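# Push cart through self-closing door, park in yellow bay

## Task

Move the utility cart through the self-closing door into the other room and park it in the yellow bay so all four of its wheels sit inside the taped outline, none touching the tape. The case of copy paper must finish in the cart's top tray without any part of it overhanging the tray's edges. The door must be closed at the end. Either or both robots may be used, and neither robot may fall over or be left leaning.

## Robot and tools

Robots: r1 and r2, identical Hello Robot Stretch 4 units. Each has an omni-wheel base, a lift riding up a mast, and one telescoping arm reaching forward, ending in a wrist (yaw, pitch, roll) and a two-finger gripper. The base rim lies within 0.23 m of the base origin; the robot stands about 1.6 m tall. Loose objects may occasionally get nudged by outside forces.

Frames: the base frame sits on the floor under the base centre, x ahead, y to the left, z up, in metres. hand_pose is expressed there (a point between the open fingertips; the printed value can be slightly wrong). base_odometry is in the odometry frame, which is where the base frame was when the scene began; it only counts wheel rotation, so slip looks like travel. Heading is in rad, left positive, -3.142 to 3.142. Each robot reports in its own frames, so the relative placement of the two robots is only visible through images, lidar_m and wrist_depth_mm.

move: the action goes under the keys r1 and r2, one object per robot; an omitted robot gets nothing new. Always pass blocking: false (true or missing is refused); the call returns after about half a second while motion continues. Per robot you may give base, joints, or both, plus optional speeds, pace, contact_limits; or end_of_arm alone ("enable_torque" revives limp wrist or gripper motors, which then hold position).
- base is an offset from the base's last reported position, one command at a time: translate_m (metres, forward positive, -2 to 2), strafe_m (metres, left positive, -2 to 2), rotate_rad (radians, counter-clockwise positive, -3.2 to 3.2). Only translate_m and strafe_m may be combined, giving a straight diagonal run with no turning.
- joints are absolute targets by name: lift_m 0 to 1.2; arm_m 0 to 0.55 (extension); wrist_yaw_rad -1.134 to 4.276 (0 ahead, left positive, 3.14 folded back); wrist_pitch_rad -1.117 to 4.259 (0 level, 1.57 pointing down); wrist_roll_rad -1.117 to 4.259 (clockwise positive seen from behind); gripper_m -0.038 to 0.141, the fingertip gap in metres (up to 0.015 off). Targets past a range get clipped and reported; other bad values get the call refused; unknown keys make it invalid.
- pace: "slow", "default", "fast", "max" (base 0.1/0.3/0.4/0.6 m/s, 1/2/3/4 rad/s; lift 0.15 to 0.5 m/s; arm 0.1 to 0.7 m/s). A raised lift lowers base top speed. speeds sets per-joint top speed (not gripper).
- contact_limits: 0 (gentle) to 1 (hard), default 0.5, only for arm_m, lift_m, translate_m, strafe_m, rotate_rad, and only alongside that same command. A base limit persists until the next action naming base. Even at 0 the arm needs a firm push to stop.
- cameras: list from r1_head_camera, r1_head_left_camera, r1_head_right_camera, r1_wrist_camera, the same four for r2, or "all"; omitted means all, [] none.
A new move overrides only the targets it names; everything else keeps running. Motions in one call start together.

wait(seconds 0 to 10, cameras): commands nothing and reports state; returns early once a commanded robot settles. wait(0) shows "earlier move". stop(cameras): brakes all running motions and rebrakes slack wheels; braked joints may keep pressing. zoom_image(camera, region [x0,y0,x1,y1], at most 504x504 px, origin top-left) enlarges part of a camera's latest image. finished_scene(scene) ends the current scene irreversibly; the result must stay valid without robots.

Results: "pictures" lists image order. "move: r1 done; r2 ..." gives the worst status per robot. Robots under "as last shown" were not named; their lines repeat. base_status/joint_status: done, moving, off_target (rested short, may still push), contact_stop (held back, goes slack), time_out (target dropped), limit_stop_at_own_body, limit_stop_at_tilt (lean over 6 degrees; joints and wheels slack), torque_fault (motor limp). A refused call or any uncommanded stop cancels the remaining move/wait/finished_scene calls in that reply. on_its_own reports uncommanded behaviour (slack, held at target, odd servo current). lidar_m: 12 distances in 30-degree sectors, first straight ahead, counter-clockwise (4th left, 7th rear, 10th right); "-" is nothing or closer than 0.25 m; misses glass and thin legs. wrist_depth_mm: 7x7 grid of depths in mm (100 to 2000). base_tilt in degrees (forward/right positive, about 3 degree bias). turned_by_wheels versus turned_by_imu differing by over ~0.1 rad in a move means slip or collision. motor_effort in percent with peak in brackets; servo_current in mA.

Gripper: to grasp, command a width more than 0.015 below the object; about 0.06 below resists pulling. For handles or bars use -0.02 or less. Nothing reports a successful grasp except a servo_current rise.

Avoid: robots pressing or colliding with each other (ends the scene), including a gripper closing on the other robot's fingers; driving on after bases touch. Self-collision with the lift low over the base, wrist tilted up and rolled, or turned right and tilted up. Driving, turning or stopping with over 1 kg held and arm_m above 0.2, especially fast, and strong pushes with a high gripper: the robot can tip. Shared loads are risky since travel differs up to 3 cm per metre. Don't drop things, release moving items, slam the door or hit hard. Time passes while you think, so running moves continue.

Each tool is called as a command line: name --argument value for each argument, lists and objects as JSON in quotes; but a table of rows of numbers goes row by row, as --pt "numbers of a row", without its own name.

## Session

move --blocking false

Scene clock: 0.00 s.
r1.base_odometry: x=+0.000 y=+0.000 heading=+0.000
r1.turned_by_wheels: +0.000
r1.turned_by_imu: +0.000
r1.base_tilt: forward=-1.6 right=+1.3
r1.lidar_m: 0.96 1.73 2.02 2.40 3.92 1.60 0.85 0.77 0.78 0.89 0.77 0.78
r1.base_status: not commanded
r1.joint_positions: lift_m=+0.124 arm_m=+0.000 wrist_yaw_rad=+3.194 wrist_pitch_rad=+0.002 wrist_roll_rad=+0.000 gripper_m=+0.056
r1.joint_status: not commanded
r1.measured_speeds: all 0
r1.motor_effort: lift_m=+19 arm_m=-4 wheel_0=-2 wheel_1=+1 wheel_2=+0
r1.servo_current: wrist_yaw_rad=59 wrist_pitch_rad=46 wrist_roll_rad=46 gripper_m=39
r1.hand_pose: x=-0.1216 y=+0.0722 z=+0.3019 quat_wxyz=(-0.026, -0.001, +0.000, +1.000) (m; r1's base frame)
r1.wrist_depth_mm: - 135 - - - - - / - 123 135 - - - - / - 121 191 - - - - / 110 136 194 - - - - / 137 - - - 1618 - - / 226 - 190 1098 188 1160 1118 / 224 163 750 798 768 768 759
r2.base_odometry: x=+0.000 y=+0.000 heading=+0.000
r2.turned_by_wheels: +0.000
r2.turned_by_imu: +0.000
r2.base_tilt: forward=-0.6 right=+0.1
r2.lidar_m: 1.29 1.32 1.58 2.33 2.36 2.78 1.41 1.41 2.77 2.39 2.42 1.48
r2.base_status: not commanded
r2.joint_positions: lift_m=+0.200 arm_m=+0.000 wrist_yaw_rad=+3.211 wrist_pitch_rad=+0.001 wrist_roll_rad=+0.000 gripper_m=+0.056
r2.joint_status: not commanded
r2.measured_speeds: all 0
r2.motor_effort: lift_m=+18 arm_m=-4 wheel_0=-1 wheel_1=+1 wheel_2=+1
r2.servo_current: wrist_yaw_rad=46 wrist_pitch_rad=39 wrist_roll_rad=52 gripper_m=52
r2.hand_pose: x=-0.1229 y=+0.0671 z=+0.3779 quat_wxyz=(-0.035, -0.001, +0.000, +0.999) (m; r2's base frame)
r2.wrist_depth_mm: - - 137 - - - - / - - 137 - - - - / - 109 138 - - - - / - 140 175 - - - - / 214 - - - - - - / 213 1281 196 1255 190 1336 1182 / 208 243 866 - - 854 878
pictures: r1_head_camera, r1_head_left_camera, r1_head_right_camera, r1_wrist_camera, r2_head_camera, r2_head_left_camera, r2_head_right_camera, r2_wrist_camera
Images, in order (width x height): r1_head_camera 420x560, r1_head_left_camera 420x672, r1_head_right_camera 420x672, r1_wrist_camera 616x392, r2_head_camera 420x560, r2_head_left_camera 420x672, r2_head_right_camera 420x672, r2_wrist_camera 616x392.

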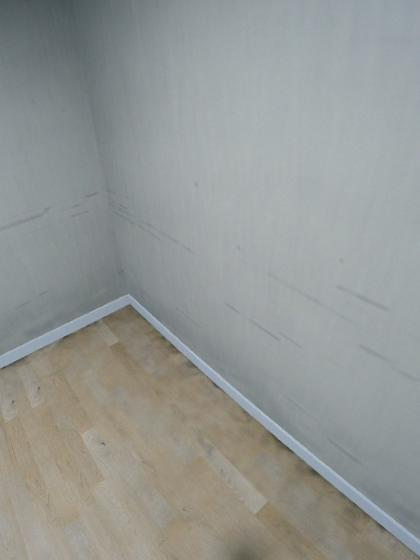

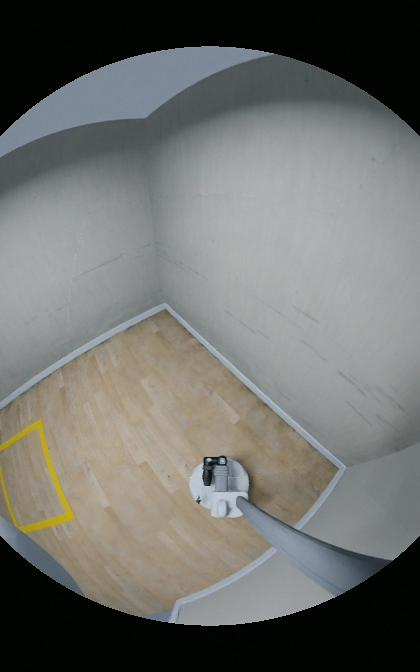

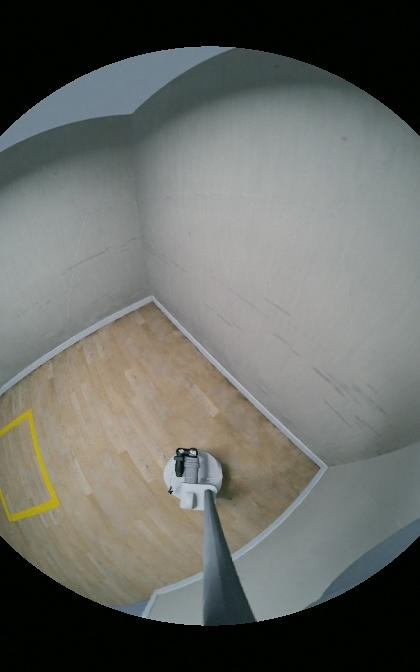

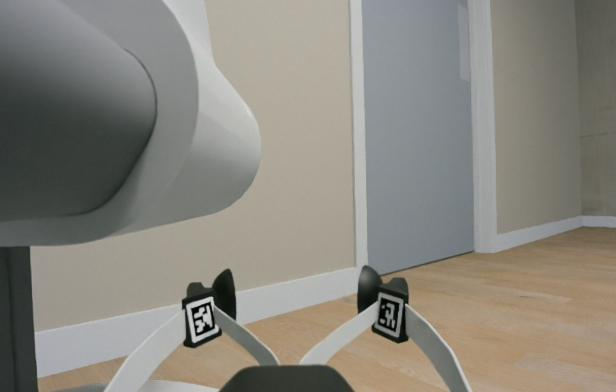

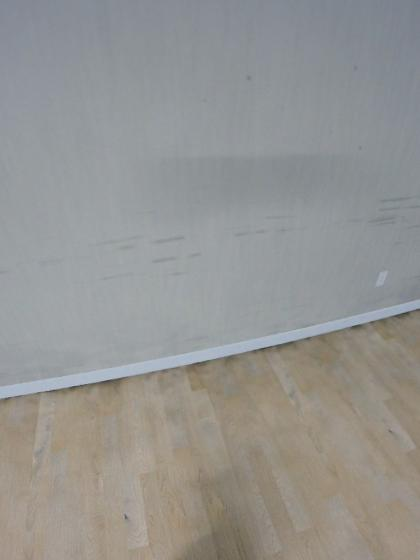

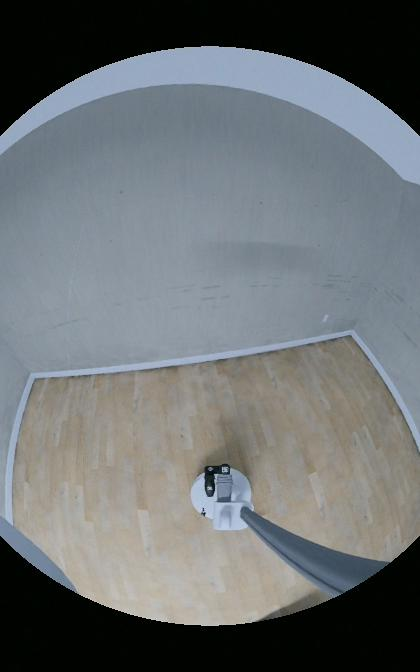

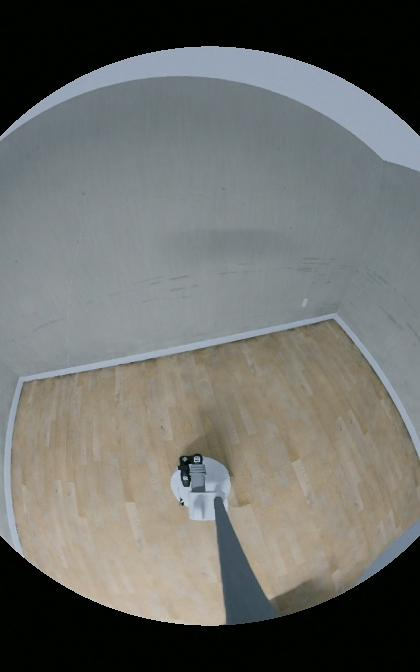

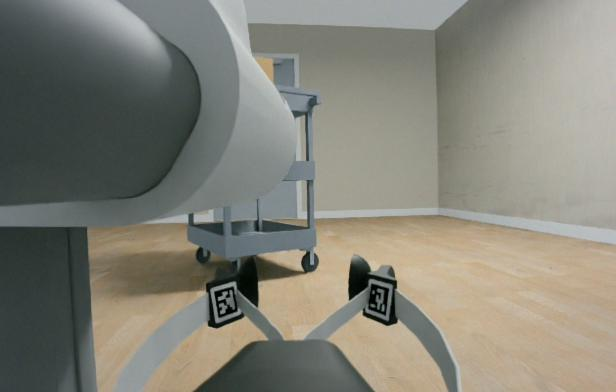

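move --blocking false --r1 '{"base":{"rotate_rad":2.9},"joints":{"lift_m":0.5}}' --r2 '{"base":{"rotate_rad":3.1},"joints":{"lift_m":0.6}}' --cameras '[]'

wait --seconds 4 --cameras '[]'

wait --seconds 1 --cameras '["r1_head_camera", "r1_head_left_camera", "r2_head_camera", "r2_head_left_camera", "r2_head_right_camera"]'

Scene clock: 29.30 s.
move: r1 moving; r2 moving
r1.base_odometry: x=+0.000 y=+0.000 heading=+0.253
r1.turned_by_wheels: +0.253
r1.turned_by_imu: +0.253
r1.base_tilt: forward=-1.6 right=+1.3
r1.lidar_m: 1.15 2.01 2.11 2.98 2.65 1.07 0.80 0.74 0.81 0.80 0.72 0.82
r1.base_status: rotate_rad moving
r1.joint_positions: lift_m=+0.162 arm_m=+0.000 wrist_yaw_rad=+3.194 wrist_pitch_rad=+0.002 wrist_roll_rad=+0.000 gripper_m=+0.056
r1.joint_status: lift_m moving
r1.measured_speeds: translate_m=+0.000 strafe_m=+0.000 rotate_rad=+0.974 lift_m=+0.146 arm_m=+0.000 wrist_yaw_rad=+0.000 wrist_pitch_rad=+0.000 wrist_roll_rad=+0.000
r1.motor_effort: lift_m=+24(27) arm_m=-4(4) wheel_0=-7(9) wheel_1=-6(7) wheel_2=-6(7)
r1.servo_current: wrist_yaw_rad=46(59) wrist_pitch_rad=39(52) wrist_roll_rad=33(65) gripper_m=39(46)
r1.hand_pose: x=-0.1216 y=+0.0722 z=+0.3395 quat_wxyz=(-0.026, -0.001, +0.000, +1.000) (m; r1's base frame)
r1.wrist_depth_mm: - 135 - - - - 1808 / - 123 135 - - - 1808 / - 121 192 - - - 1756 / 111 136 195 - - - 1808 / 137 - - - - - 1808 / 216 - 190 - 188 1229 1229 / 224 151 831 153 854 820 878
r2.base_odometry: x=+0.000 y=+0.000 heading=+0.252
r2.turned_by_wheels: +0.252
r2.turned_by_imu: +0.245
r2.base_tilt: forward=-0.7 right=+0.0
r2.lidar_m: 1.29 1.38 1.94 2.33 2.46 3.37 1.44 3.35 2.49 2.40 1.84 1.36
r2.base_status: rotate_rad moving
r2.joint_positions: lift_m=+0.238 arm_m=+0.000 wrist_yaw_rad=+3.211 wrist_pitch_rad=+0.001 wrist_roll_rad=+0.000 gripper_m=+0.056
r2.joint_status: lift_m moving
r2.measured_speeds: translate_m=+0.002 strafe_m=+0.000 rotate_rad=+0.977 lift_m=+0.146 arm_m=+0.000 wrist_yaw_rad=+0.000 wrist_pitch_rad=+0.000 wrist_roll_rad=+0.000
r2.motor_effort: lift_m=+23(25) arm_m=-4(4) wheel_0=-4(9) wheel_1=-10(10) wheel_2=-10(11)
r2.servo_current: wrist_yaw_rad=52(52) wrist_pitch_rad=46(46) wrist_roll_rad=52(65) gripper_m=46(52)
r2.hand_pose: x=-0.1229 y=+0.0671 z=+0.4157 quat_wxyz=(-0.035, -0.001, +0.000, +0.999) (m; r2's base frame)
r2.wrist_depth_mm: - - 137 - - - - / - - 137 1756 - - - / - 110 138 - - - - / - 140 176 - - - - / 215 - - - - - - / 213 1366 196 1430 190 1464 1281 / 210 242 1008 - - 976 946
pictures: none
No camera images: "cameras" was empty.

Scene clock: 31.53 s.
earlier move: r1 done; r2 moving
r1.base_odometry: x=+0.000 y=+0.000 heading=+2.900
r1.turned_by_wheels: +2.647
r1.turned_by_imu: +2.661
r1.base_tilt: forward=-1.6 right=+1.3
r1.lidar_m: 1.05 0.79 0.74 0.81 0.80 0.76 0.81 1.21 2.03 2.15 3.07 2.55
r1.base_status: done
r1.joint_positions: lift_m=+0.500 arm_m=+0.000 wrist_yaw_rad=+3.194 wrist_pitch_rad=+0.002 wrist_roll_rad=+0.000 gripper_m=+0.056
r1.joint_status: all done
r1.measured_speeds: all 0
r1.motor_effort: lift_m=+24(28) arm_m=-4(4) wheel_0=-3(10) wheel_1=-2(9) wheel_2=-1(8)
r1.servo_current: wrist_yaw_rad=39(65) wrist_pitch_rad=39(52) wrist_roll_rad=52(65) gripper_m=39(52)
r1.hand_pose: x=-0.1216 y=+0.0722 z=+0.6771 quat_wxyz=(-0.026, -0.001, +0.000, +1.000) (m; r1's base frame)
r1.wrist_depth_mm: - 135 - - - - - / - 123 135 - - - - / - 121 191 - - - - / 110 136 195 - - - - / 137 - - - - - - / 216 - 190 - 187 - - / 225 151 - 137 - - -
r2.base_odometry: x=+0.000 y=+0.000 heading=+3.099
r2.turned_by_wheels: +2.847
r2.turned_by_imu: +2.772
r2.base_tilt: forward=-0.7 right=+0.1
r2.lidar_m: 1.45 1.41 2.88 2.37 2.39 1.55 1.33 1.30 1.52 2.33 2.34 2.67
r2.base_status: rotate_rad moving
r2.joint_positions: lift_m=+0.600 arm_m=+0.000 wrist_yaw_rad=+3.211 wrist_pitch_rad=+0.001 wrist_roll_rad=+0.000 gripper_m=+0.056
r2.joint_status: all done
r2.measured_speeds: all 0
r2.motor_effort: lift_m=+21(26) arm_m=-4(4) wheel_0=-4(10) wheel_1=-2(10) wheel_2=-4(13)
r2.servo_current: wrist_yaw_rad=46(52) wrist_pitch_rad=39(46) wrist_roll_rad=39(65) gripper_m=52(52)
r2.hand_pose: x=-0.1228 y=+0.0671 z=+0.7776 quat_wxyz=(-0.035, -0.001, +0.000, +0.999) (m; r2's base frame)
r2.wrist_depth_mm: - - 137 - - - - / - 107 137 - - - - / - 113 138 234 - - - / - 140 164 - - - - / 215 - - - - - - / 212 - 189 - 189 - - / 211 122 - - - - 1618
wait: 2.23 of 4 s (r1 has come to rest)
pictures: none
No camera images: "cameras" was empty.

Scene clock: 31.63 s.
earlier move: r2 done
r1.base_odometry: x=+0.000 y=+0.000 heading=+2.900
r1.turned_by_wheels: +0.000
r1.turned_by_imu: +0.000
r1.base_tilt: forward=-1.6 right=+1.3
r1.lidar_m: 1.05 0.78 0.75 0.81 0.82 0.76 0.82 1.19 2.02 2.14 3.07 2.51
r1.base_status: done
r1.joint_positions: lift_m=+0.500 arm_m=+0.000 wrist_yaw_rad=+3.194 wrist_pitch_rad=+0.002 wrist_roll_rad=+0.000 gripper_m=+0.056
r1.joint_status: all done
r1.measured_speeds: all 0
r1.motor_effort: lift_m=+24(28) arm_m=-4(4) wheel_0=-2(10) wheel_1=-2(9) wheel_2=-1(8)
r1.servo_current: wrist_yaw_rad=39(65) wrist_pitch_rad=46(52) wrist_roll_rad=39(65) gripper_m=39(52)
r1.hand_pose: x=-0.1216 y=+0.0722 z=+0.6771 quat_wxyz=(-0.026, -0.001, +0.000, +1.000) (m; r1's base frame)
r1.wrist_depth_mm: - 135 - - - - - / - 123 135 - - - - / - 121 191 - - - - / 110 136 195 - - - - / 137 - - - - - - / 216 - 190 - 187 - - / 225 151 - 137 - - -
r2.base_odometry: x=+0.000 y=+0.000 heading=+3.099
r2.turned_by_wheels: +0.000
r2.turned_by_imu: +0.000
r2.base_tilt: forward=-0.7 right=+0.1
r2.lidar_m: 1.44 1.40 2.85 2.39 2.36 1.57 1.33 1.28 1.50 2.35 2.34 2.68
r2.base_status: done
r2.joint_positions: lift_m=+0.600 arm_m=+0.000 wrist_yaw_rad=+3.211 wrist_pitch_rad=+0.001 wrist_roll_rad=+0.000 gripper_m=+0.056
r2.joint_status: all done
r2.measured_speeds: all 0
r2.motor_effort: lift_m=+21(26) arm_m=-4(4) wheel_0=-3(10) wheel_1=-2(10) wheel_2=-4(13)
r2.servo_current: wrist_yaw_rad=52(52) wrist_pitch_rad=39(46) wrist_roll_rad=46(65) gripper_m=52(52)
r2.hand_pose: x=-0.1228 y=+0.0671 z=+0.7776 quat_wxyz=(-0.035, -0.001, +0.000, +0.999) (m; r2's base frame)
r2.wrist_depth_mm: - - 137 - - - - / - 107 137 - - - - / - 113 138 235 - - - / - 140 164 - - - - / 216 - - - - - - / 212 - 189 - 188 - - / 211 122 - - - - 1618
wait: 0.10 of 1 s (r2 has come to rest)
pictures: r1_head_camera, r1_head_left_camera, r2_head_camera, r2_head_left_camera, r2_head_right_camera
Images, in order (width x height): r1_head_camera 420x560, r1_head_left_camera 420x672, r2_head_camera 420x560, r2_head_left_camera 420x672, r2_head_right_camera 420x672.

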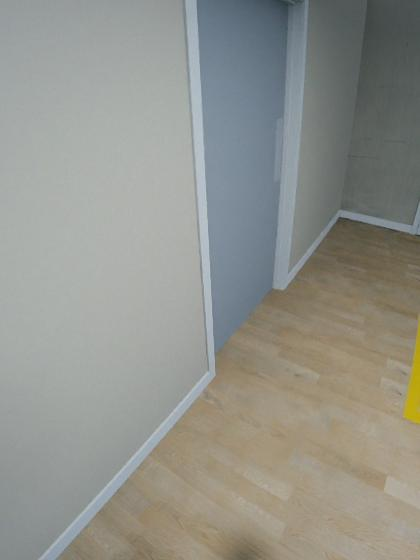

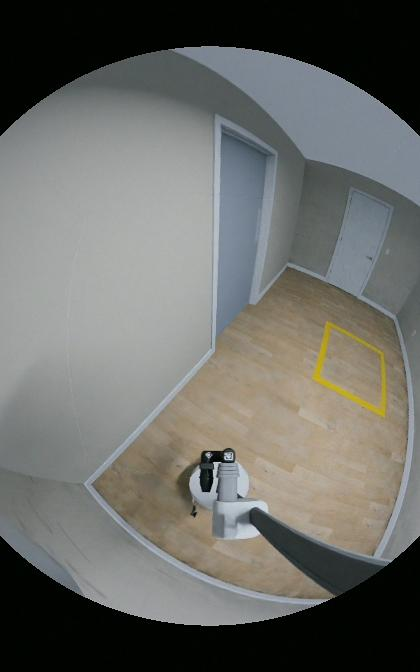

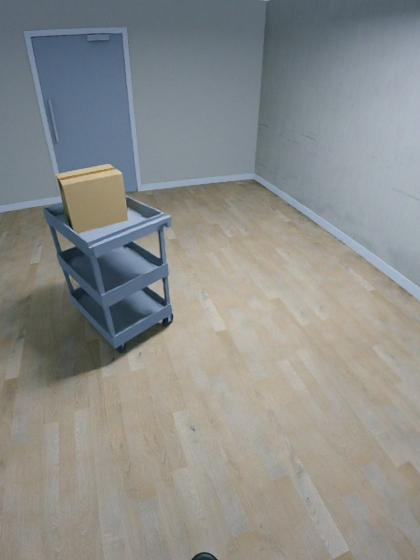

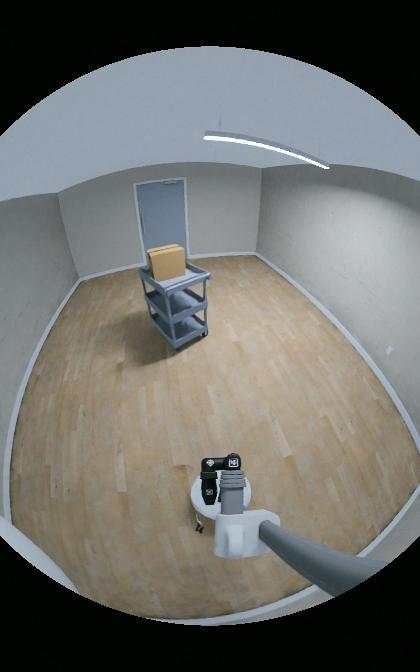

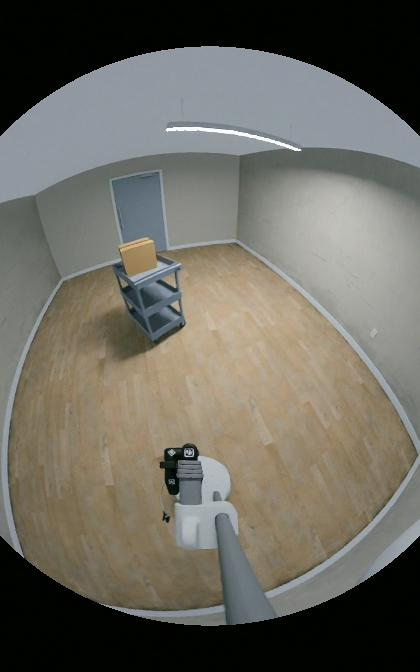

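zoom_image --camera "r2_head_camera" --region '[10, 20, 290, 370]'

zoom_image --camera "r2_head_left_camera" --region '[110, 160, 240, 360]'

Scaled by 1.440 from the camera's 420x560 image, which has a finer 1200x1600 frame.

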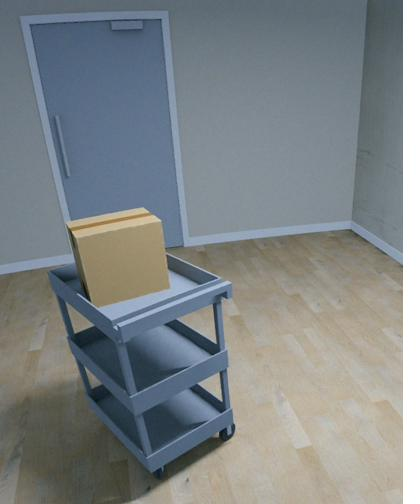

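Scaled by 2.520 from the camera's 420x672 image, which has a finer 600x960 frame.

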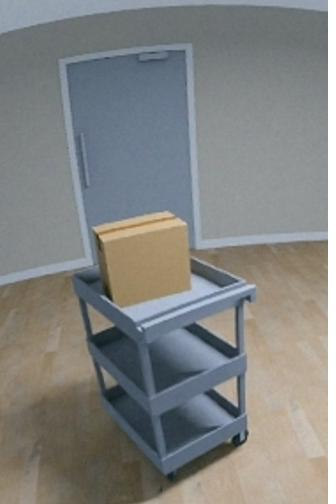

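move --blocking false --r2 '{"base":{"translate_m":0.93,"strafe_m":-0.22},"joints":{"lift_m":0.673,"wrist_yaw_rad":0.0,"wrist_roll_rad":1.57,"gripper_m":0.08}}' --cameras '[]'

wait --seconds 4 --cameras '[]'

move --blocking false --r2 '{"base":{"rotate_rad":0.77}}' --r1 '{"base":{"rotate_rad":-0.5}}' --cameras '[]'

wait --seconds 2 --cameras '["r2_head_camera", "r2_wrist_camera", "r1_head_camera", "r1_head_left_camera"]'

Scene clock: 146.73 s.
move: r2 moving
r1: as last shown
r1.lidar_m: 1.04 0.75 0.74 0.82 0.78 0.76 0.83 1.18 2.02 2.16 3.05 2.56
r1.motor_effort: lift_m=+24(24) arm_m=-4(4) wheel_0=-2(3) wheel_1=-2(2) wheel_2=-1(1)
r1.servo_current: wrist_yaw_rad=78(78) wrist_pitch_rad=39(46) wrist_roll_rad=39(52) gripper_m=39(46)
r1.wrist_depth_mm: - 135 - - - - - / - 123 135 - - - - / - 121 191 - - - - / 110 136 195 - - - - / 137 - - - - - - / 215 - 190 - 188 - - / 224 151 - 137 - - -
r2.base_odometry: x=-0.031 y=+0.009 heading=+3.099
r2.turned_by_wheels: +0.000
r2.turned_by_imu: +0.001
r2.base_tilt: forward=-0.7 right=+0.0
r2.lidar_m: 1.43 1.35 2.88 2.40 2.43 1.60 1.33 1.34 1.54 2.33 2.32 2.65
r2.base_status: translate_m moving; strafe_m moving
r2.joint_positions: lift_m=+0.638 arm_m=+0.000 wrist_yaw_rad=+2.651 wrist_pitch_rad=+0.001 wrist_roll_rad=+0.588 gripper_m=+0.073
r2.joint_status: lift_m moving; wrist_yaw_rad moving; wrist_roll_rad moving; gripper_m moving
r2.measured_speeds: translate_m=+0.123 strafe_m=-0.030 rotate_rad=+0.002 lift_m=+0.144 arm_m=+0.000 wrist_yaw_rad=-1.730 wrist_pitch_rad=+0.000 wrist_roll_rad=+1.820
r2.motor_effort: lift_m=+23(24) arm_m=-4(4) wheel_0=+5(11) wheel_1=+6(6) wheel_2=-12(12)
r2.servo_current: wrist_yaw_rad=85(137) wrist_pitch_rad=39(46) wrist_roll_rad=46(98) gripper_m=52(98)
r2.hand_pose: x=-0.0421 y=+0.2131 z=+0.8156 quat_wxyz=(+0.233, +0.070, +0.281, +0.928) (m; r2's base frame)
r2.wrist_depth_mm: - - - - - - - / - - - - - - - / - - - - - - - / - - - - - - - / 258 - - - - - 1618 / 245 - 189 - 188 1618 1308 / - - - - 1537 1255 1078
pictures: none
No camera images: "cameras" was empty.

Scene clock: 150.73 s.
earlier move: r2 moving
r1.base_odometry: x=+0.000 y=+0.000 heading=+2.900
r1.turned_by_wheels: +0.000
r1.turned_by_imu: +0.000
r1.base_tilt: forward=-1.6 right=+1.3
r1.lidar_m: 1.02 0.76 0.75 0.80 0.77 0.76 0.82 1.20 2.02 2.17 3.08 2.56
r1.base_status: not commanded
r1.joint_positions: lift_m=+0.500 arm_m=+0.000 wrist_yaw_rad=+3.194 wrist_pitch_rad=+0.002 wrist_roll_rad=+0.000 gripper_m=+0.056
r1.joint_status: not commanded
r1.measured_speeds: all 0
r1.motor_effort: lift_m=+24(24) arm_m=-4(4) wheel_0=-2(3) wheel_1=-2(3) wheel_2=-1(1)
r1.servo_current: wrist_yaw_rad=33(78) wrist_pitch_rad=46(52) wrist_roll_rad=46(72) gripper_m=39(52)
r1.hand_pose: x=-0.1216 y=+0.0722 z=+0.6771 quat_wxyz=(-0.026, -0.001, +0.000, +1.000) (m; r1's base frame)
r1.wrist_depth_mm: - 135 - - - - - / - 123 135 - - - - / - 121 191 - - - - / 110 136 195 - - - - / 137 - - - - - - / 216 - 190 - 187 - - / 225 151 - 137 - - -
r2.base_odometry: x=-0.920 y=+0.259 heading=+3.100
r2.turned_by_wheels: +0.000
r2.turned_by_imu: +0.002
r2.base_tilt: forward=-0.7 right=+0.1
r2.lidar_m: 3.61 0.72 0.74 2.86 2.87 2.54 2.13 2.14 2.19 1.87 1.85 2.14
r2.base_status: translate_m moving; strafe_m moving
r2.joint_positions: lift_m=+0.673 arm_m=+0.000 wrist_yaw_rad=+0.003 wrist_pitch_rad=+0.001 wrist_roll_rad=+1.568 gripper_m=+0.080
r2.joint_status: all done
r2.measured_speeds: all 0
r2.motor_effort: lift_m=+21(25) arm_m=-4(4) wheel_0=+8(12) wheel_1=+5(7) wheel_2=-4(13)
r2.servo_current: wrist_yaw_rad=52(137) wrist_pitch_rad=39(46) wrist_roll_rad=52(104) gripper_m=52(98)
r2.hand_pose: x=+0.4596 y=-0.0866 z=+0.8506 quat_wxyz=(+0.708, +0.706, +0.001, +0.001) (m; r2's base frame)
r2.wrist_depth_mm: - - - - - 1708 1182 / - - - - - 1661 1160 / - - - - - 1756 1205 / - - - - - 1756 1182 / - - - - - 1661 1229 / - - 193 - 193 1576 1182 / - - - - - 1808 1182
wait: 4.00 s; no rest
pictures: none
No camera images: "cameras" was empty.

Scene clock: 151.23 s.
earlier move: r2 done
move: r1 moving; r2 moving
r1.base_odometry: x=+0.000 y=+0.000 heading=+2.647
r1.turned_by_wheels: -0.252
r1.turned_by_imu: -0.253
r1.base_tilt: forward=-1.6 right=+1.2
r1.lidar_m: 1.56 0.86 0.75 0.76 0.89 0.78 0.77 0.96 1.83 2.04 2.47 3.91
r1.base_status: rotate_rad moving
r1.joint_positions: lift_m=+0.500 arm_m=+0.000 wrist_yaw_rad=+3.194 wrist_pitch_rad=+0.002 wrist_roll_rad=+0.000 gripper_m=+0.056
r1.joint_status: not commanded
r1.measured_speeds: translate_m=+0.000 strafe_m=+0.000 rotate_rad=-0.972 lift_m=+0.000 arm_m=+0.000 wrist_yaw_rad=+0.000 wrist_pitch_rad=+0.000 wrist_roll_rad=+0.000
r1.motor_effort: lift_m=+24(24) arm_m=-4(4) wheel_0=+8(9) wheel_1=+7(8) wheel_2=+7(7)
r1.servo_current: wrist_yaw_rad=59(59) wrist_pitch_rad=52(52) wrist_roll_rad=39(65) gripper_m=39(46)
r1.hand_pose: x=-0.1216 y=+0.0722 z=+0.6771 quat_wxyz=(-0.026, -0.001, +0.000, +1.000) (m; r1's base frame)
r1.wrist_depth_mm: - 135 - - - - - / - 123 135 - - - - / - 121 191 - - - - / 110 135 195 - - - - / 137 - - - - - - / 216 - 190 - 188 - - / - 140 - 137 - - -
r2.base_odometry: x=-0.920 y=+0.259 heading=-2.932
r2.turned_by_wheels: +0.252
r2.turned_by_imu: +0.245
r2.base_tilt: forward=-0.7 right=+0.1
r2.lidar_m: 0.75 0.73 0.77 2.86 2.97 2.26 2.14 2.21 1.96 1.85 1.93 2.56
r2.base_status: rotate_rad moving
r2.joint_positions: lift_m=+0.673 arm_m=+0.000 wrist_yaw_rad=+0.003 wrist_pitch_rad=+0.001 wrist_roll_rad=+1.568 gripper_m=+0.080
r2.joint_status: not commanded
r2.measured_speeds: translate_m=+0.000 strafe_m=+0.000 rotate_rad=+0.978 lift_m=+0.000 arm_m=+0.000 wrist_yaw_rad=+0.000 wrist_pitch_rad=+0.000 wrist_roll_rad=+0.000
r2.motor_effort: lift_m=+21(21) arm_m=-4(4) wheel_0=-7(9) wheel_1=-9(10) wheel_2=-10(11)
r2.servo_current: wrist_yaw_rad=46(52) wrist_pitch_rad=39(46) wrist_roll_rad=46(52) gripper_m=46(59)
r2.hand_pose: x=+0.4595 y=-0.0867 z=+0.8506 quat_wxyz=(+0.708, +0.706, +0.001, +0.001) (m; r2's base frame)
r2.wrist_depth_mm: - - - - - 1661 1160 / - - - - - 1661 1182 / - - - - - 1708 1182 / - - - - - 1708 1182 / - - - - - 1808 1160 / - - 194 - 193 1576 1205 / - - - - - 1863 1160
pictures: none
No camera images: "cameras" was empty.

Scene clock: 152.03 s.
earlier move: r1 done; r2 moving
r1.base_odometry: x=+0.000 y=+0.000 heading=+2.400
r1.turned_by_wheels: -0.248
r1.turned_by_imu: -0.250
r1.base_tilt: forward=-1.6 right=+1.3
r1.lidar_m: 2.35 1.03 0.76 0.75 0.80 0.77 0.76 0.83 1.23 2.02 2.15 3.12
r1.base_status: done
r1.joint_positions: lift_m=+0.500 arm_m=+0.000 wrist_yaw_rad=+3.194 wrist_pitch_rad=+0.002 wrist_roll_rad=+0.000 gripper_m=+0.056
r1.joint_status: not commanded
r1.measured_speeds: all 0
r1.motor_effort: lift_m=+24(24) arm_m=-4(4) wheel_0=+1(9) wheel_1=+0(8) wheel_2=-1(7)
r1.servo_current: wrist_yaw_rad=59(59) wrist_pitch_rad=46(52) wrist_roll_rad=46(65) gripper_m=39(46)
r1.hand_pose: x=-0.1216 y=+0.0722 z=+0.6772 quat_wxyz=(-0.026, -0.001, +0.000, +1.000) (m; r1's base frame)
r1.wrist_depth_mm: - 135 - - - - - / - 123 135 - - - - / - 121 191 - - - - / 111 135 194 - - - - / 137 - - - - - - / 215 - 191 - 187 - - / - 140 - 137 - - -
r2.base_odometry: x=-0.920 y=+0.259 heading=-2.414
r2.turned_by_wheels: +0.517
r2.turned_by_imu: +0.504
r2.base_tilt: forward=-0.7 right=+0.1
r2.lidar_m: 0.73 0.80 2.85 2.96 2.28 2.12 2.18 1.98 1.85 1.93 2.52 0.75
r2.base_status: rotate_rad moving
r2.joint_positions: lift_m=+0.673 arm_m=+0.000 wrist_yaw_rad=+0.003 wrist_pitch_rad=+0.001 wrist_roll_rad=+1.568 gripper_m=+0.080
r2.joint_status: not commanded
r2.measured_speeds: all 0
r2.motor_effort: lift_m=+21(21) arm_m=-4(4) wheel_0=-2(9) wheel_1=-2(10) wheel_2=-4(11)
r2.servo_current: wrist_yaw_rad=52(65) wrist_pitch_rad=39(46) wrist_roll_rad=52(59) gripper_m=52(59)
r2.hand_pose: x=+0.4595 y=-0.0867 z=+0.8506 quat_wxyz=(+0.708, +0.706, +0.001, +0.001) (m; r2's base frame)
r2.wrist_depth_mm: - - - - - 1618 1160 / - - - - - 1756 1182 / - - - 564 - 1397 564 / - - 842 569 - 564 564 / - - 788 564 - 574 574 / - - 193 574 191 569 574 / - - - - - - 1060
wait: 0.80 of 2 s (r1 has come to rest)
pictures: r1_head_camera, r1_head_left_camera, r2_head_camera, r2_wrist_camera
Images, in order (width x height): r1_head_camera 420x560, r1_head_left_camera 420x672, r2_head_camera 420x560, r2_wrist_camera 616x392.

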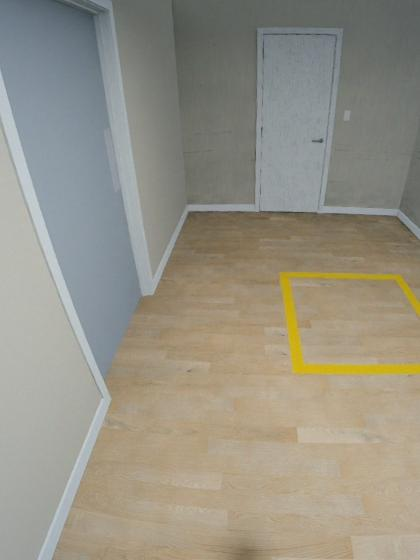

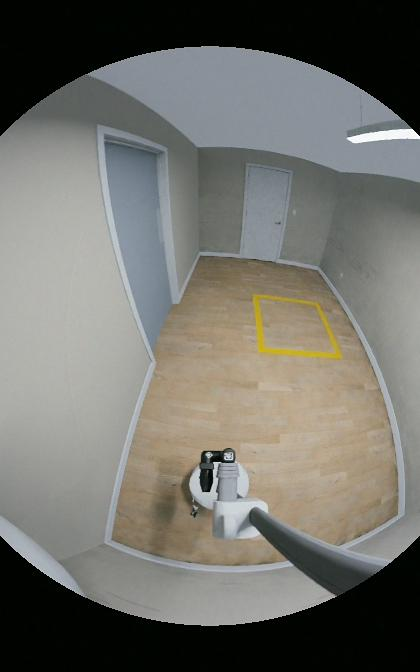

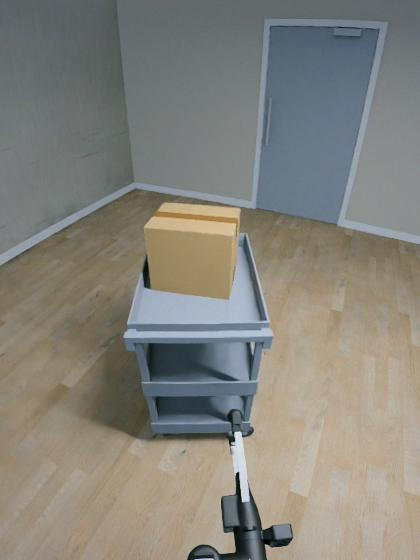

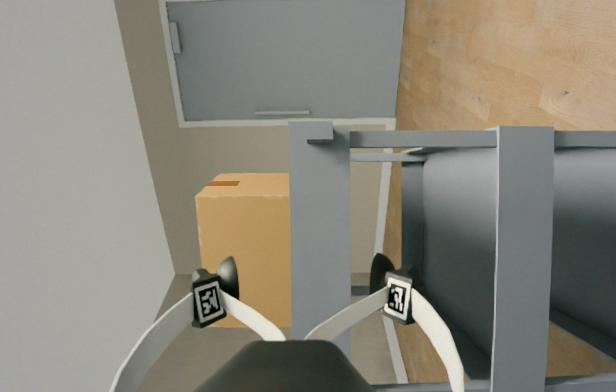

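move --blocking false --r2 '{"base":{"translate_m":0.31,"strafe_m":0.06},"pace":"slow","contact_limits":{"translate_m":0.15}}' --cameras '[]'

wait --seconds 5 --cameras '["r2_head_camera", "r2_wrist_camera"]'

Scene clock: 172.50 s.
earlier move: r2 done
move: r2 moving
r1: as last shown
r1.turned_by_wheels: +0.000
r1.turned_by_imu: +0.000
r1.lidar_m: 2.35 1.02 0.79 0.75 0.82 0.80 0.77 0.83 1.24 2.03 2.12 3.13
r1.motor_effort: lift_m=+24(24) arm_m=-4(4) wheel_0=+1(1) wheel_1=+0(1) wheel_2=-1(1)
r1.servo_current: wrist_yaw_rad=39(59) wrist_pitch_rad=46(46) wrist_roll_rad=39(59) gripper_m=46(46)
r1.wrist_depth_mm: - 135 - - - - - / - 123 135 - - - - / - 121 193 - - - - / 110 136 195 - - - - / 137 - - - - - - / 216 - 190 - 187 - - / - 140 - 137 - - -
r2.base_odometry: x=-0.928 y=+0.249 heading=-2.414
r2.turned_by_wheels: +0.000
r2.turned_by_imu: +0.001
r2.base_tilt: forward=-0.7 right=+0.1
r2.lidar_m: 0.70 0.79 2.84 2.93 2.26 2.14 2.20 1.95 1.87 1.94 2.51 0.77
r2.base_status: translate_m moving; strafe_m moving
r2.joint_positions: lift_m=+0.673 arm_m=+0.000 wrist_yaw_rad=+0.003 wrist_pitch_rad=+0.001 wrist_roll_rad=+1.568 gripper_m=+0.080
r2.joint_status: not commanded
r2.measured_speeds: translate_m=+0.049 strafe_m=+0.010 rotate_rad=-0.003 lift_m=+0.000 arm_m=+0.000 wrist_yaw_rad=+0.000 wrist_pitch_rad=+0.000 wrist_roll_rad=+0.000
r2.motor_effort: lift_m=+21(21) arm_m=-4(4) wheel_0=+3(7) wheel_1=+6(7) wheel_2=-8(11)
r2.servo_current: wrist_yaw_rad=52(52) wrist_pitch_rad=39(46) wrist_roll_rad=46(59) gripper_m=59(59)
r2.contact_limits: translate_m 0.15
r2.hand_pose: x=+0.4595 y=-0.0867 z=+0.8506 quat_wxyz=(+0.708, +0.706, +0.001, +0.001) (m; r2's base frame)
r2.wrist_depth_mm: - - - - - 1708 1160 / - - - - - 1756 1160 / - - - 549 - 554 549 / - - 831 554 - 554 554 / - - 778 559 - 554 554 / - - 194 564 191 564 564 / - - - - - - 1060
pictures: none
No camera images: "cameras" was empty.

Scene clock: 176.43 s.
earlier move: r2 done
r1.base_odometry: x=+0.000 y=+0.000 heading=+2.400
r1.turned_by_wheels: +0.000
r1.turned_by_imu: +0.000
r1.base_tilt: forward=-1.6 right=+1.3
r1.lidar_m: 2.36 1.02 0.78 0.75 0.80 0.80 0.76 0.83 1.25 2.01 2.13 3.13
r1.base_status: not commanded
r1.joint_positions: lift_m=+0.500 arm_m=+0.000 wrist_yaw_rad=+3.194 wrist_pitch_rad=+0.002 wrist_roll_rad=+0.000 gripper_m=+0.056
r1.joint_status: not commanded
r1.measured_speeds: all 0
r1.motor_effort: lift_m=+24(24) arm_m=-4(4) wheel_0=+1(1) wheel_1=+0(1) wheel_2=-1(1)
r1.servo_current: wrist_yaw_rad=65(65) wrist_pitch_rad=39(52) wrist_roll_rad=33(72) gripper_m=39(46)
r1.hand_pose: x=-0.1216 y=+0.0722 z=+0.6772 quat_wxyz=(-0.026, -0.001, +0.000, +1.000) (m; r1's base frame)
r1.wrist_depth_mm: - 135 - - - - - / - 123 135 - - - - / - 121 191 - - - - / 110 136 194 - - - - / 137 - - - - - - / 216 - 190 - 187 - - / - 140 - 137 - - -
r2.base_odometry: x=-1.111 y=+0.008 heading=-2.414
r2.turned_by_wheels: +0.000
r2.turned_by_imu: +0.001
r2.base_tilt: forward=-0.7 right=+0.1
r2.lidar_m: 0.41 0.46 2.68 2.73 2.53 2.39 2.46 2.17 2.04 2.13 2.85 0.45
r2.base_status: done
r2.joint_positions: lift_m=+0.673 arm_m=+0.000 wrist_yaw_rad=+0.003 wrist_pitch_rad=+0.001 wrist_roll_rad=+1.568 gripper_m=+0.080
r2.joint_status: not commanded
r2.measured_speeds: all 0
r2.motor_effort: lift_m=+21(21) arm_m=-4(4) wheel_0=+5(9) wheel_1=+4(9) wheel_2=-5(11)
r2.servo_current: wrist_yaw_rad=46(59) wrist_pitch_rad=39(46) wrist_roll_rad=46(59) gripper_m=59(59)
r2.contact_limits: translate_m 0.15
r2.hand_pose: x=+0.4595 y=-0.0867 z=+0.8506 quat_wxyz=(+0.708, +0.706, +0.001, +0.001) (m; r2's base frame)
r2.wrist_depth_mm: - - - 196 255 1366 1042 / - - - 254 256 1708 - / - - 603 256 258 820 - / - 477 466 200 260 - - / - - 484 202 262 - - / - - 191 202 191 - - / - - 535 - - 1863 -
wait: 3.93 of 5 s (r2 has come to rest)
pictures: r2_head_camera, r2_wrist_camera
Images, in order (width x height): r2_head_camera 420x560, r2_wrist_camera 616x392.

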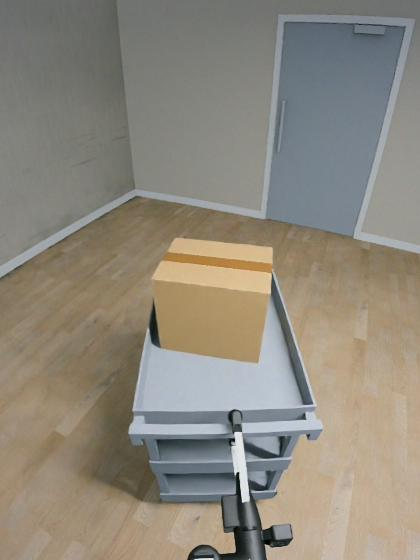

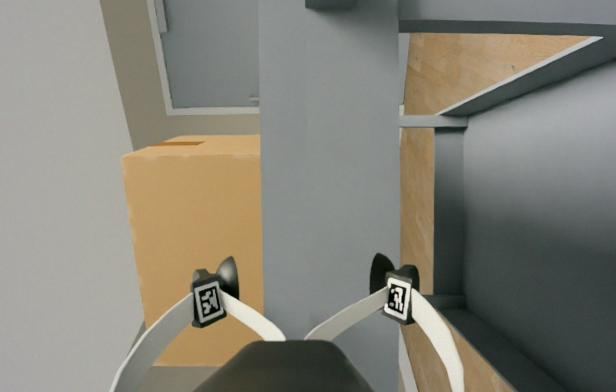

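move --blocking false --r2 '{"base":{"translate_m":0.04},"pace":"slow","contact_limits":{"translate_m":0.15}}' --cameras '[]'

wait --seconds 1.5 --cameras '[]'

move --blocking false --r2 '{"joints":{"gripper_m":-0.02}}' --cameras '[]'

wait --seconds 3 --cameras '["r2_wrist_camera"]'

Scene clock: 187.50 s.
move: r2 moving
r1: as last shown
r1.base_tilt: forward=-1.6 right=+1.2
r1.lidar_m: 2.36 1.02 0.78 0.75 0.80 0.78 0.77 0.85 1.25 2.00 2.12 3.13
r1.servo_current: wrist_yaw_rad=52(59) wrist_pitch_rad=33(52) wrist_roll_rad=33(59) gripper_m=46(46)
r1.wrist_depth_mm: - 135 - - - - - / - 124 135 - - - - / - 121 192 - - - - / 110 135 194 - - - - / 137 - - - - - - / 216 - 190 - 187 - - / - 140 - 136 - - -
r2.base_odometry: x=-1.121 y=+0.000 heading=-2.414
r2.turned_by_wheels: +0.000
r2.turned_by_imu: +0.001
r2.base_tilt: forward=-0.7 right=+0.0
r2.lidar_m: 0.40 0.44 2.67 2.78 2.51 2.39 2.48 2.21 2.06 2.11 2.81 0.46
r2.base_status: translate_m moving
r2.joint_positions: lift_m=+0.673 arm_m=+0.000 wrist_yaw_rad=+0.003 wrist_pitch_rad=+0.001 wrist_roll_rad=+1.568 gripper_m=+0.080
r2.joint_status: not commanded
r2.measured_speeds: translate_m=+0.049 strafe_m=+0.000 rotate_rad=+0.001 lift_m=+0.000 arm_m=+0.000 wrist_yaw_rad=+0.000 wrist_pitch_rad=+0.000 wrist_roll_rad=+0.000
r2.motor_effort: lift_m=+21(21) arm_m=-4(4) wheel_0=+8(8) wheel_1=+8(8) wheel_2=-9(11)
r2.servo_current: wrist_yaw_rad=46(59) wrist_pitch_rad=33(46) wrist_roll_rad=52(52) gripper_m=52(59)
r2.contact_limits: translate_m 0.15
r2.hand_pose: x=+0.4595 y=-0.0867 z=+0.8506 quat_wxyz=(+0.708, +0.706, +0.001, +0.001) (m; r2's base frame)
r2.wrist_depth_mm: - - - 244 243 1430 1060 / - - - 187 245 1708 - / - - 574 246 248 831 - / - 466 455 248 249 854 - / - 484 473 191 253 866 - / - - 194 193 191 - - / - - 517 - 255 1808 -
pictures: none
No camera images: "cameras" was empty.

Scene clock: 188.53 s.
earlier move: r2 done
r1.base_odometry: x=+0.000 y=+0.000 heading=+2.400
r1.turned_by_wheels: +0.000
r1.turned_by_imu: +0.000
r1.base_tilt: forward=-1.6 right=+1.3
r1.lidar_m: 2.34 1.02 0.77 0.75 0.79 0.79 0.78 0.84 1.25 2.02 2.15 3.17
r1.base_status: not commanded
r1.joint_positions: lift_m=+0.500 arm_m=+0.000 wrist_yaw_rad=+3.194 wrist_pitch_rad=+0.002 wrist_roll_rad=+0.000 gripper_m=+0.056
r1.joint_status: not commanded
r1.measured_speeds: all 0
r1.motor_effort: lift_m=+24(24) arm_m=-4(4) wheel_0=+1(1) wheel_1=+0(1) wheel_2=-1(1)
r1.servo_current: wrist_yaw_rad=59(72) wrist_pitch_rad=39(52) wrist_roll_rad=65(65) gripper_m=39(46)
r1.hand_pose: x=-0.1216 y=+0.0722 z=+0.6772 quat_wxyz=(-0.026, -0.001, +0.000, +1.000) (m; r1's base frame)
r1.wrist_depth_mm: - 135 - - - - - / - 124 135 - - - - / - 121 191 - - - - / 111 136 195 - - - - / 137 - - - - - - / 216 - 190 - 187 - - / - 141 - 137 - - -
r2.base_odometry: x=-1.141 y=-0.018 heading=-2.414
r2.turned_by_wheels: -0.001
r2.turned_by_imu: +0.000
r2.base_tilt: forward=-0.7 right=+0.1
r2.lidar_m: 0.40 0.42 2.66 2.72 2.54 2.42 2.49 2.19 2.08 2.11 2.84 0.44
r2.base_status: done
r2.joint_positions: lift_m=+0.673 arm_m=+0.000 wrist_yaw_rad=-0.004 wrist_pitch_rad=+0.001 wrist_roll_rad=+1.568 gripper_m=+0.080
r2.joint_status: not commanded
r2.measured_speeds: all 0
r2.motor_effort: lift_m=+21(21) arm_m=+4(4) wheel_0=+3(9) wheel_1=+6(8) wheel_2=-11(13)
r2.servo_current: wrist_yaw_rad=59(59) wrist_pitch_rad=39(46) wrist_roll_rad=39(59) gripper_m=46(59)
r2.contact_limits: translate_m 0.15
r2.hand_pose: x=+0.4589 y=-0.0887 z=+0.8506 quat_wxyz=(+0.708, +0.706, -0.001, -0.002) (m; r2's base frame)
r2.wrist_depth_mm: - - - 243 243 1537 1042 / - - - 183 243 1661 500 / - - - 243 244 820 - / - 452 449 244 242 831 - / - 469 462 243 243 842 - / - - 189 183 196 - - / - 504 496 - 244 1808 -
wait: 1.03 of 1.5 s (r2 has come to rest)
pictures: none
No camera images: "cameras" was empty.

Scene clock: 189.03 s.
move: r2 moving
r1: as last shown
r1.lidar_m: 2.38 1.02 0.78 0.74 0.80 0.79 0.78 0.84 1.22 2.03 2.15 3.11
r1.motor_effort: lift_m=+24(24) arm_m=-4(4) wheel_0=+1(1) wheel_1=+0(0) wheel_2=-1(1)
r1.servo_current: wrist_yaw_rad=59(59) wrist_pitch_rad=39(46) wrist_roll_rad=39(65) gripper_m=39(46)
r1.wrist_depth_mm: - 135 - - - - - / - 123 135 - - - - / - 121 191 - - - - / 110 136 194 - - - - / 137 - - - - - - / 216 - 190 - 187 - - / - 140 - 136 - - -
r2.base_odometry: x=-1.141 y=-0.018 heading=-2.414
r2.turned_by_wheels: +0.000
r2.turned_by_imu: +0.000
r2.base_tilt: forward=-0.7 right=+0.1
r2.lidar_m: 0.40 0.42 2.66 2.73 2.57 2.41 2.49 2.20 2.07 2.12 2.82 0.45
r2.base_status: not commanded
r2.joint_positions: lift_m=+0.673 arm_m=+0.000 wrist_yaw_rad=-0.004 wrist_pitch_rad=+0.002 wrist_roll_rad=+1.568 gripper_m=+0.062
r2.joint_status: gripper_m moving
r2.measured_speeds: translate_m=+0.000 strafe_m=+0.000 rotate_rad=+0.000 lift_m=+0.000 arm_m=+0.000 wrist_yaw_rad=+0.000 wrist_pitch_rad=+0.008 wrist_roll_rad=+0.000
r2.motor_effort: lift_m=+21(21) arm_m=+4(4) wheel_0=+3(3) wheel_1=+6(6) wheel_2=-11(11)
r2.servo_current: wrist_yaw_rad=46(59) wrist_pitch_rad=39(46) wrist_roll_rad=39(59) gripper_m=150(150)
r2.contact_limits: translate_m 0.15
r2.hand_pose: x=+0.4589 y=-0.0887 z=+0.8503 quat_wxyz=(+0.708, +0.706, -0.001, -0.002) (m; r2's base frame)
r2.wrist_depth_mm: - - - 243 244 1537 1042 / - - - 243 244 1618 - / - - - 243 244 - - / - 452 445 243 243 - - / - 469 462 244 244 - - / - 484 195 184 190 - - / - 500 496 - - 1808 -
pictures: none
No camera images: "cameras" was empty.

Scene clock: 190.27 s.
earlier move: r2 done
r1.base_odometry: x=+0.000 y=+0.000 heading=+2.400
r1.turned_by_wheels: +0.000
r1.turned_by_imu: +0.000
r1.base_tilt: forward=-1.6 right=+1.3
r1.lidar_m: 2.32 1.02 0.76 0.74 0.81 0.79 0.77 0.82 1.26 2.01 2.15 3.15
r1.base_status: not commanded
r1.joint_positions: lift_m=+0.500 arm_m=+0.000 wrist_yaw_rad=+3.194 wrist_pitch_rad=+0.002 wrist_roll_rad=+0.000 gripper_m=+0.056
r1.joint_status: not commanded
r1.measured_speeds: all 0
r1.motor_effort: lift_m=+24(24) arm_m=-4(4) wheel_0=+1(1) wheel_1=+0(1) wheel_2=-1(1)
r1.servo_current: wrist_yaw_rad=59(65) wrist_pitch_rad=46(52) wrist_roll_rad=52(78) gripper_m=33(46)
r1.hand_pose: x=-0.1216 y=+0.0722 z=+0.6772 quat_wxyz=(-0.026, -0.001, +0.000, +1.000) (m; r1's base frame)
r1.wrist_depth_mm: - 135 - - - - - / - 123 135 - - - - / - 121 191 - - - - / 110 136 194 - - - - / 137 - - - - - - / 216 - 190 - 188 - - / - 141 - 136 - - -
r2.base_odometry: x=-1.141 y=-0.018 heading=-2.414
r2.turned_by_wheels: +0.000
r2.turned_by_imu: +0.001
r2.base_tilt: forward=-0.7 right=+0.1
r2.lidar_m: 0.40 0.41 2.65 2.73 2.57 2.42 2.49 2.21 2.05 2.16 2.83 0.43
r2.base_status: not commanded
r2.joint_positions: lift_m=+0.673 arm_m=+0.000 wrist_yaw_rad=-0.002 wrist_pitch_rad=+0.001 wrist_roll_rad=+1.569 gripper_m=-0.019
r2.joint_status: all done
r2.measured_speeds: all 0
r2.motor_effort: lift_m=+20(21) arm_m=+4(4) wheel_0=-1(3) wheel_1=+4(6) wheel_2=-2(11)
r2.servo_current: wrist_yaw_rad=46(65) wrist_pitch_rad=39(46) wrist_roll_rad=46(59) gripper_m=104(267)
r2.contact_limits: translate_m 0.15
r2.hand_pose: x=+0.4591 y=-0.0881 z=+0.8506 quat_wxyz=(+0.708, +0.706, +0.000, -0.001) (m; r2's base frame)
r2.wrist_depth_mm: - - - 173 232 1708 1160 / - - - 232 233 1708 - / - - 559 174 234 809 - / - 449 442 234 234 820 - / - 469 462 176 235 831 - / - - 188 176 180 - - / - - 500 - 236 - -
wait: 1.23 of 3 s (r2 has come to rest)
pictures: r2_wrist_camera
Images, in order (width x height): r2_wrist_camera 616x392.

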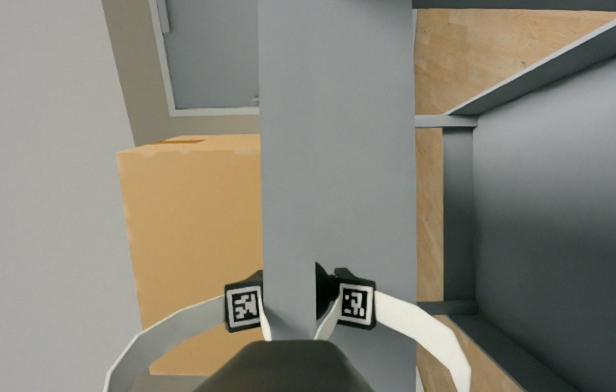

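move --blocking false --r2 '{"base":{"translate_m":-1.0},"pace":"slow","contact_limits":{"translate_m":0.4}}' --cameras '[]'

wait --seconds 10 --cameras '[]'

wait --seconds 1.5 --cameras '["r2_head_camera", "r2_wrist_camera"]'

Scene clock: 197.50 s.
move: r2 moving
r1: as last shown
r1.lidar_m: 2.36 1.01 0.78 0.75 0.83 0.80 0.76 0.81 1.24 2.03 2.16 3.15
r1.motor_effort: lift_m=+24(24) arm_m=-4(4) wheel_0=+0(1) wheel_1=-1(1) wheel_2=-1(1)
r1.servo_current: wrist_yaw_rad=46(59) wrist_pitch_rad=39(52) wrist_roll_rad=46(72) gripper_m=46(46)
r1.wrist_depth_mm: - 135 - - - - - / - 123 135 - - - - / - 121 192 - - - - / 111 136 194 - - - - / 137 - - - - - - / 215 - 191 - 187 - - / - 140 - 137 - - -
r2.base_odometry: x=-1.132 y=-0.010 heading=-2.414
r2.turned_by_wheels: +0.000
r2.turned_by_imu: +0.001
r2.base_tilt: forward=-0.7 right=+0.1
r2.lidar_m: 0.40 0.43 2.63 2.74 2.55 2.42 2.47 2.19 2.07 2.14 2.83 0.45
r2.base_status: translate_m moving
r2.joint_positions: lift_m=+0.673 arm_m=+0.000 wrist_yaw_rad=+0.003 wrist_pitch_rad=+0.001 wrist_roll_rad=+1.569 gripper_m=-0.019
r2.joint_status: not commanded
r2.measured_speeds: translate_m=-0.047 strafe_m=+0.000 rotate_rad=+0.002 lift_m=+0.000 arm_m=+0.000 wrist_yaw_rad=+0.019 wrist_pitch_rad=+0.000 wrist_roll_rad=+0.000
r2.motor_effort: lift_m=+20(20) arm_m=-4(4) wheel_0=-8(12) wheel_1=-8(8) wheel_2=+17(17)
r2.servo_current: wrist_yaw_rad=46(52) wrist_pitch_rad=33(52) wrist_roll_rad=52(52) gripper_m=104(111)
r2.contact_limits: translate_m 0.4
r2.hand_pose: x=+0.4596 y=-0.0866 z=+0.8506 quat_wxyz=(+0.708, +0.706, +0.002, +0.001) (m; r2's base frame)
r2.wrist_depth_mm: - - - 170 228 1708 1182 / - - - 171 230 1756 - / - - 477 173 231 798 - / - 455 445 231 233 831 - / - 473 462 176 235 831 - / - - 188 176 179 - - / - - 504 - - - -
pictures: none
No camera images: "cameras" was empty.

Scene clock: 207.50 s.
earlier move: r2 moving
r1.base_odometry: x=+0.000 y=+0.000 heading=+2.400
r1.turned_by_wheels: +0.000
r1.turned_by_imu: -0.001
r1.base_tilt: forward=-1.6 right=+1.3
r1.lidar_m: 2.36 1.00 0.77 0.75 0.83 0.81 0.77 0.82 1.24 2.03 2.14 3.10
r1.base_status: not commanded
r1.joint_positions: lift_m=+0.500 arm_m=+0.000 wrist_yaw_rad=+3.194 wrist_pitch_rad=+0.002 wrist_roll_rad=+0.000 gripper_m=+0.056
r1.joint_status: not commanded
r1.measured_speeds: all 0
r1.motor_effort: lift_m=+24(24) arm_m=-4(4) wheel_0=+1(1) wheel_1=+0(1) wheel_2=-1(1)
r1.servo_current: wrist_yaw_rad=46(72) wrist_pitch_rad=39(52) wrist_roll_rad=33(72) gripper_m=39(52)
r1.hand_pose: x=-0.1216 y=+0.0722 z=+0.6772 quat_wxyz=(-0.026, -0.001, +0.000, +1.000) (m; r1's base frame)
r1.wrist_depth_mm: - 135 - - - - - / - 123 135 - - - - / - 121 191 - - - - / 110 135 193 - - - - / 137 - - - - - - / 216 - 190 - 187 - - / - 141 - 136 - - -
r2.base_odometry: x=-0.404 y=+0.639 heading=-2.413
r2.turned_by_wheels: +0.000
r2.turned_by_imu: +0.008
r2.base_tilt: forward=-0.6 right=+0.0
r2.lidar_m: 0.34 0.34 3.11 2.31 1.64 1.54 1.61 1.71 1.63 1.68 2.23 0.45
r2.base_status: translate_m moving
r2.joint_positions: lift_m=+0.673 arm_m=+0.000 wrist_yaw_rad=+0.008 wrist_pitch_rad=+0.001 wrist_roll_rad=+1.569 gripper_m=-0.019
r2.joint_status: not commanded
r2.measured_speeds: translate_m=-0.052 strafe_m=+0.000 rotate_rad=-0.003 lift_m=+0.000 arm_m=+0.000 wrist_yaw_rad=+0.000 wrist_pitch_rad=+0.000 wrist_roll_rad=+0.000
r2.motor_effort: lift_m=+20(20) arm_m=-4(4) wheel_0=+2(12) wheel_1=-5(10) wheel_2=+10(18)
r2.servo_current: wrist_yaw_rad=59(72) wrist_pitch_rad=39(52) wrist_roll_rad=52(65) gripper_m=98(111)
r2.contact_limits: translate_m 0.4
r2.hand_pose: x=+0.4600 y=-0.0851 z=+0.8506 quat_wxyz=(+0.708, +0.707, +0.003, +0.002) (m; r2's base frame)
r2.wrist_depth_mm: - - - 245 286 287 286 / - - - 207 273 1661 1182 / - - - 198 260 1756 530 / - - - 190 250 831 - / - 449 445 185 241 820 - / - 445 190 176 181 788 - / - - 445 - 224 - -
wait: 10.00 s; no rest
pictures: none
No camera images: "cameras" was empty.

Scene clock: 208.30 s.
earlier move: r2 done
r1.base_odometry: x=+0.000 y=+0.000 heading=+2.400
r1.turned_by_wheels: +0.000
r1.turned_by_imu: +0.000
r1.base_tilt: forward=-1.6 right=+1.3
r1.lidar_m: 2.34 1.03 0.77 0.74 0.82 0.81 0.76 0.85 1.23 2.02 2.16 3.14
r1.base_status: not commanded
r1.joint_positions: lift_m=+0.500 arm_m=+0.000 wrist_yaw_rad=+3.194 wrist_pitch_rad=+0.002 wrist_roll_rad=+0.000 gripper_m=+0.056
r1.joint_status: not commanded
r1.measured_speeds: all 0
r1.motor_effort: lift_m=+24(24) arm_m=-4(4) wheel_0=+1(1) wheel_1=+0(1) wheel_2=-1(1)
r1.servo_current: wrist_yaw_rad=59(72) wrist_pitch_rad=39(52) wrist_roll_rad=52(72) gripper_m=46(52)
r1.hand_pose: x=-0.1216 y=+0.0722 z=+0.6772 quat_wxyz=(-0.026, -0.001, +0.000, +1.000) (m; r1's base frame)
r1.wrist_depth_mm: - 135 - - - - - / - 123 135 - - - - / - 121 192 - - - - / 111 136 194 - - - - / 137 - - - - - - / 216 - 190 - 187 - - / - 141 - 136 - - -
r2.base_odometry: x=-0.395 y=+0.647 heading=-2.413
r2.turned_by_wheels: +0.000
r2.turned_by_imu: +0.000
r2.base_tilt: forward=-0.7 right=+0.1
r2.lidar_m: 0.33 0.36 3.09 2.29 1.63 1.53 1.61 1.73 1.60 1.67 2.24 0.44
r2.base_status: done
r2.joint_positions: lift_m=+0.673 arm_m=+0.000 wrist_yaw_rad=+0.008 wrist_pitch_rad=+0.001 wrist_roll_rad=+1.569 gripper_m=-0.019
r2.joint_status: not commanded
r2.measured_speeds: all 0
r2.motor_effort: lift_m=+20(20) arm_m=-4(4) wheel_0=+2(12) wheel_1=-3(10) wheel_2=+9(18)
r2.servo_current: wrist_yaw_rad=59(72) wrist_pitch_rad=39(52) wrist_roll_rad=52(65) gripper_m=98(111)
r2.contact_limits: translate_m 0.4
r2.hand_pose: x=+0.4600 y=-0.0851 z=+0.8506 quat_wxyz=(+0.708, +0.707, +0.003, +0.002) (m; r2's base frame)
r2.wrist_depth_mm: - - - 246 285 286 287 / - - - 208 276 1576 1182 / - - - 198 262 1863 525 / - - - 190 252 831 - / - 449 449 184 242 831 - / - 449 190 176 180 809 - / - - 442 - 226 - -
wait: 0.80 of 1.5 s (r2 has come to rest)
pictures: r2_head_camera, r2_wrist_camera
Images, in order (width x height): r2_head_camera 420x560, r2_wrist_camera 616x392.

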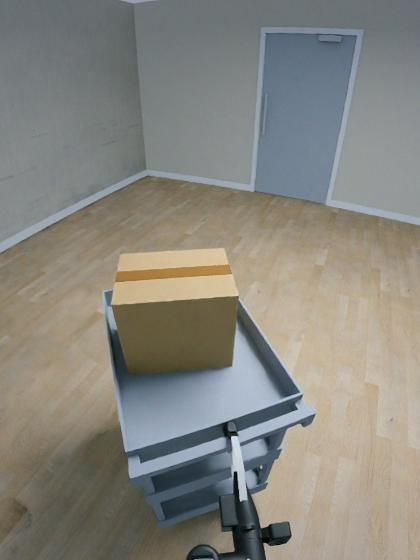

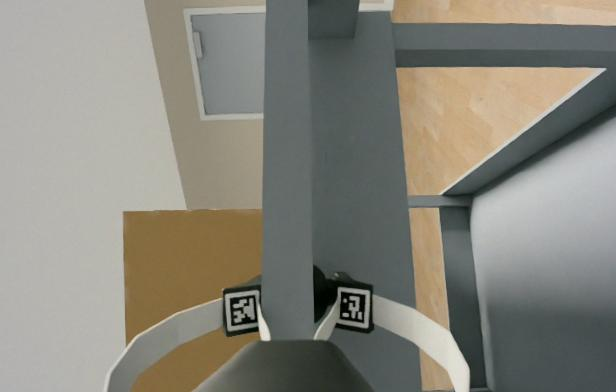

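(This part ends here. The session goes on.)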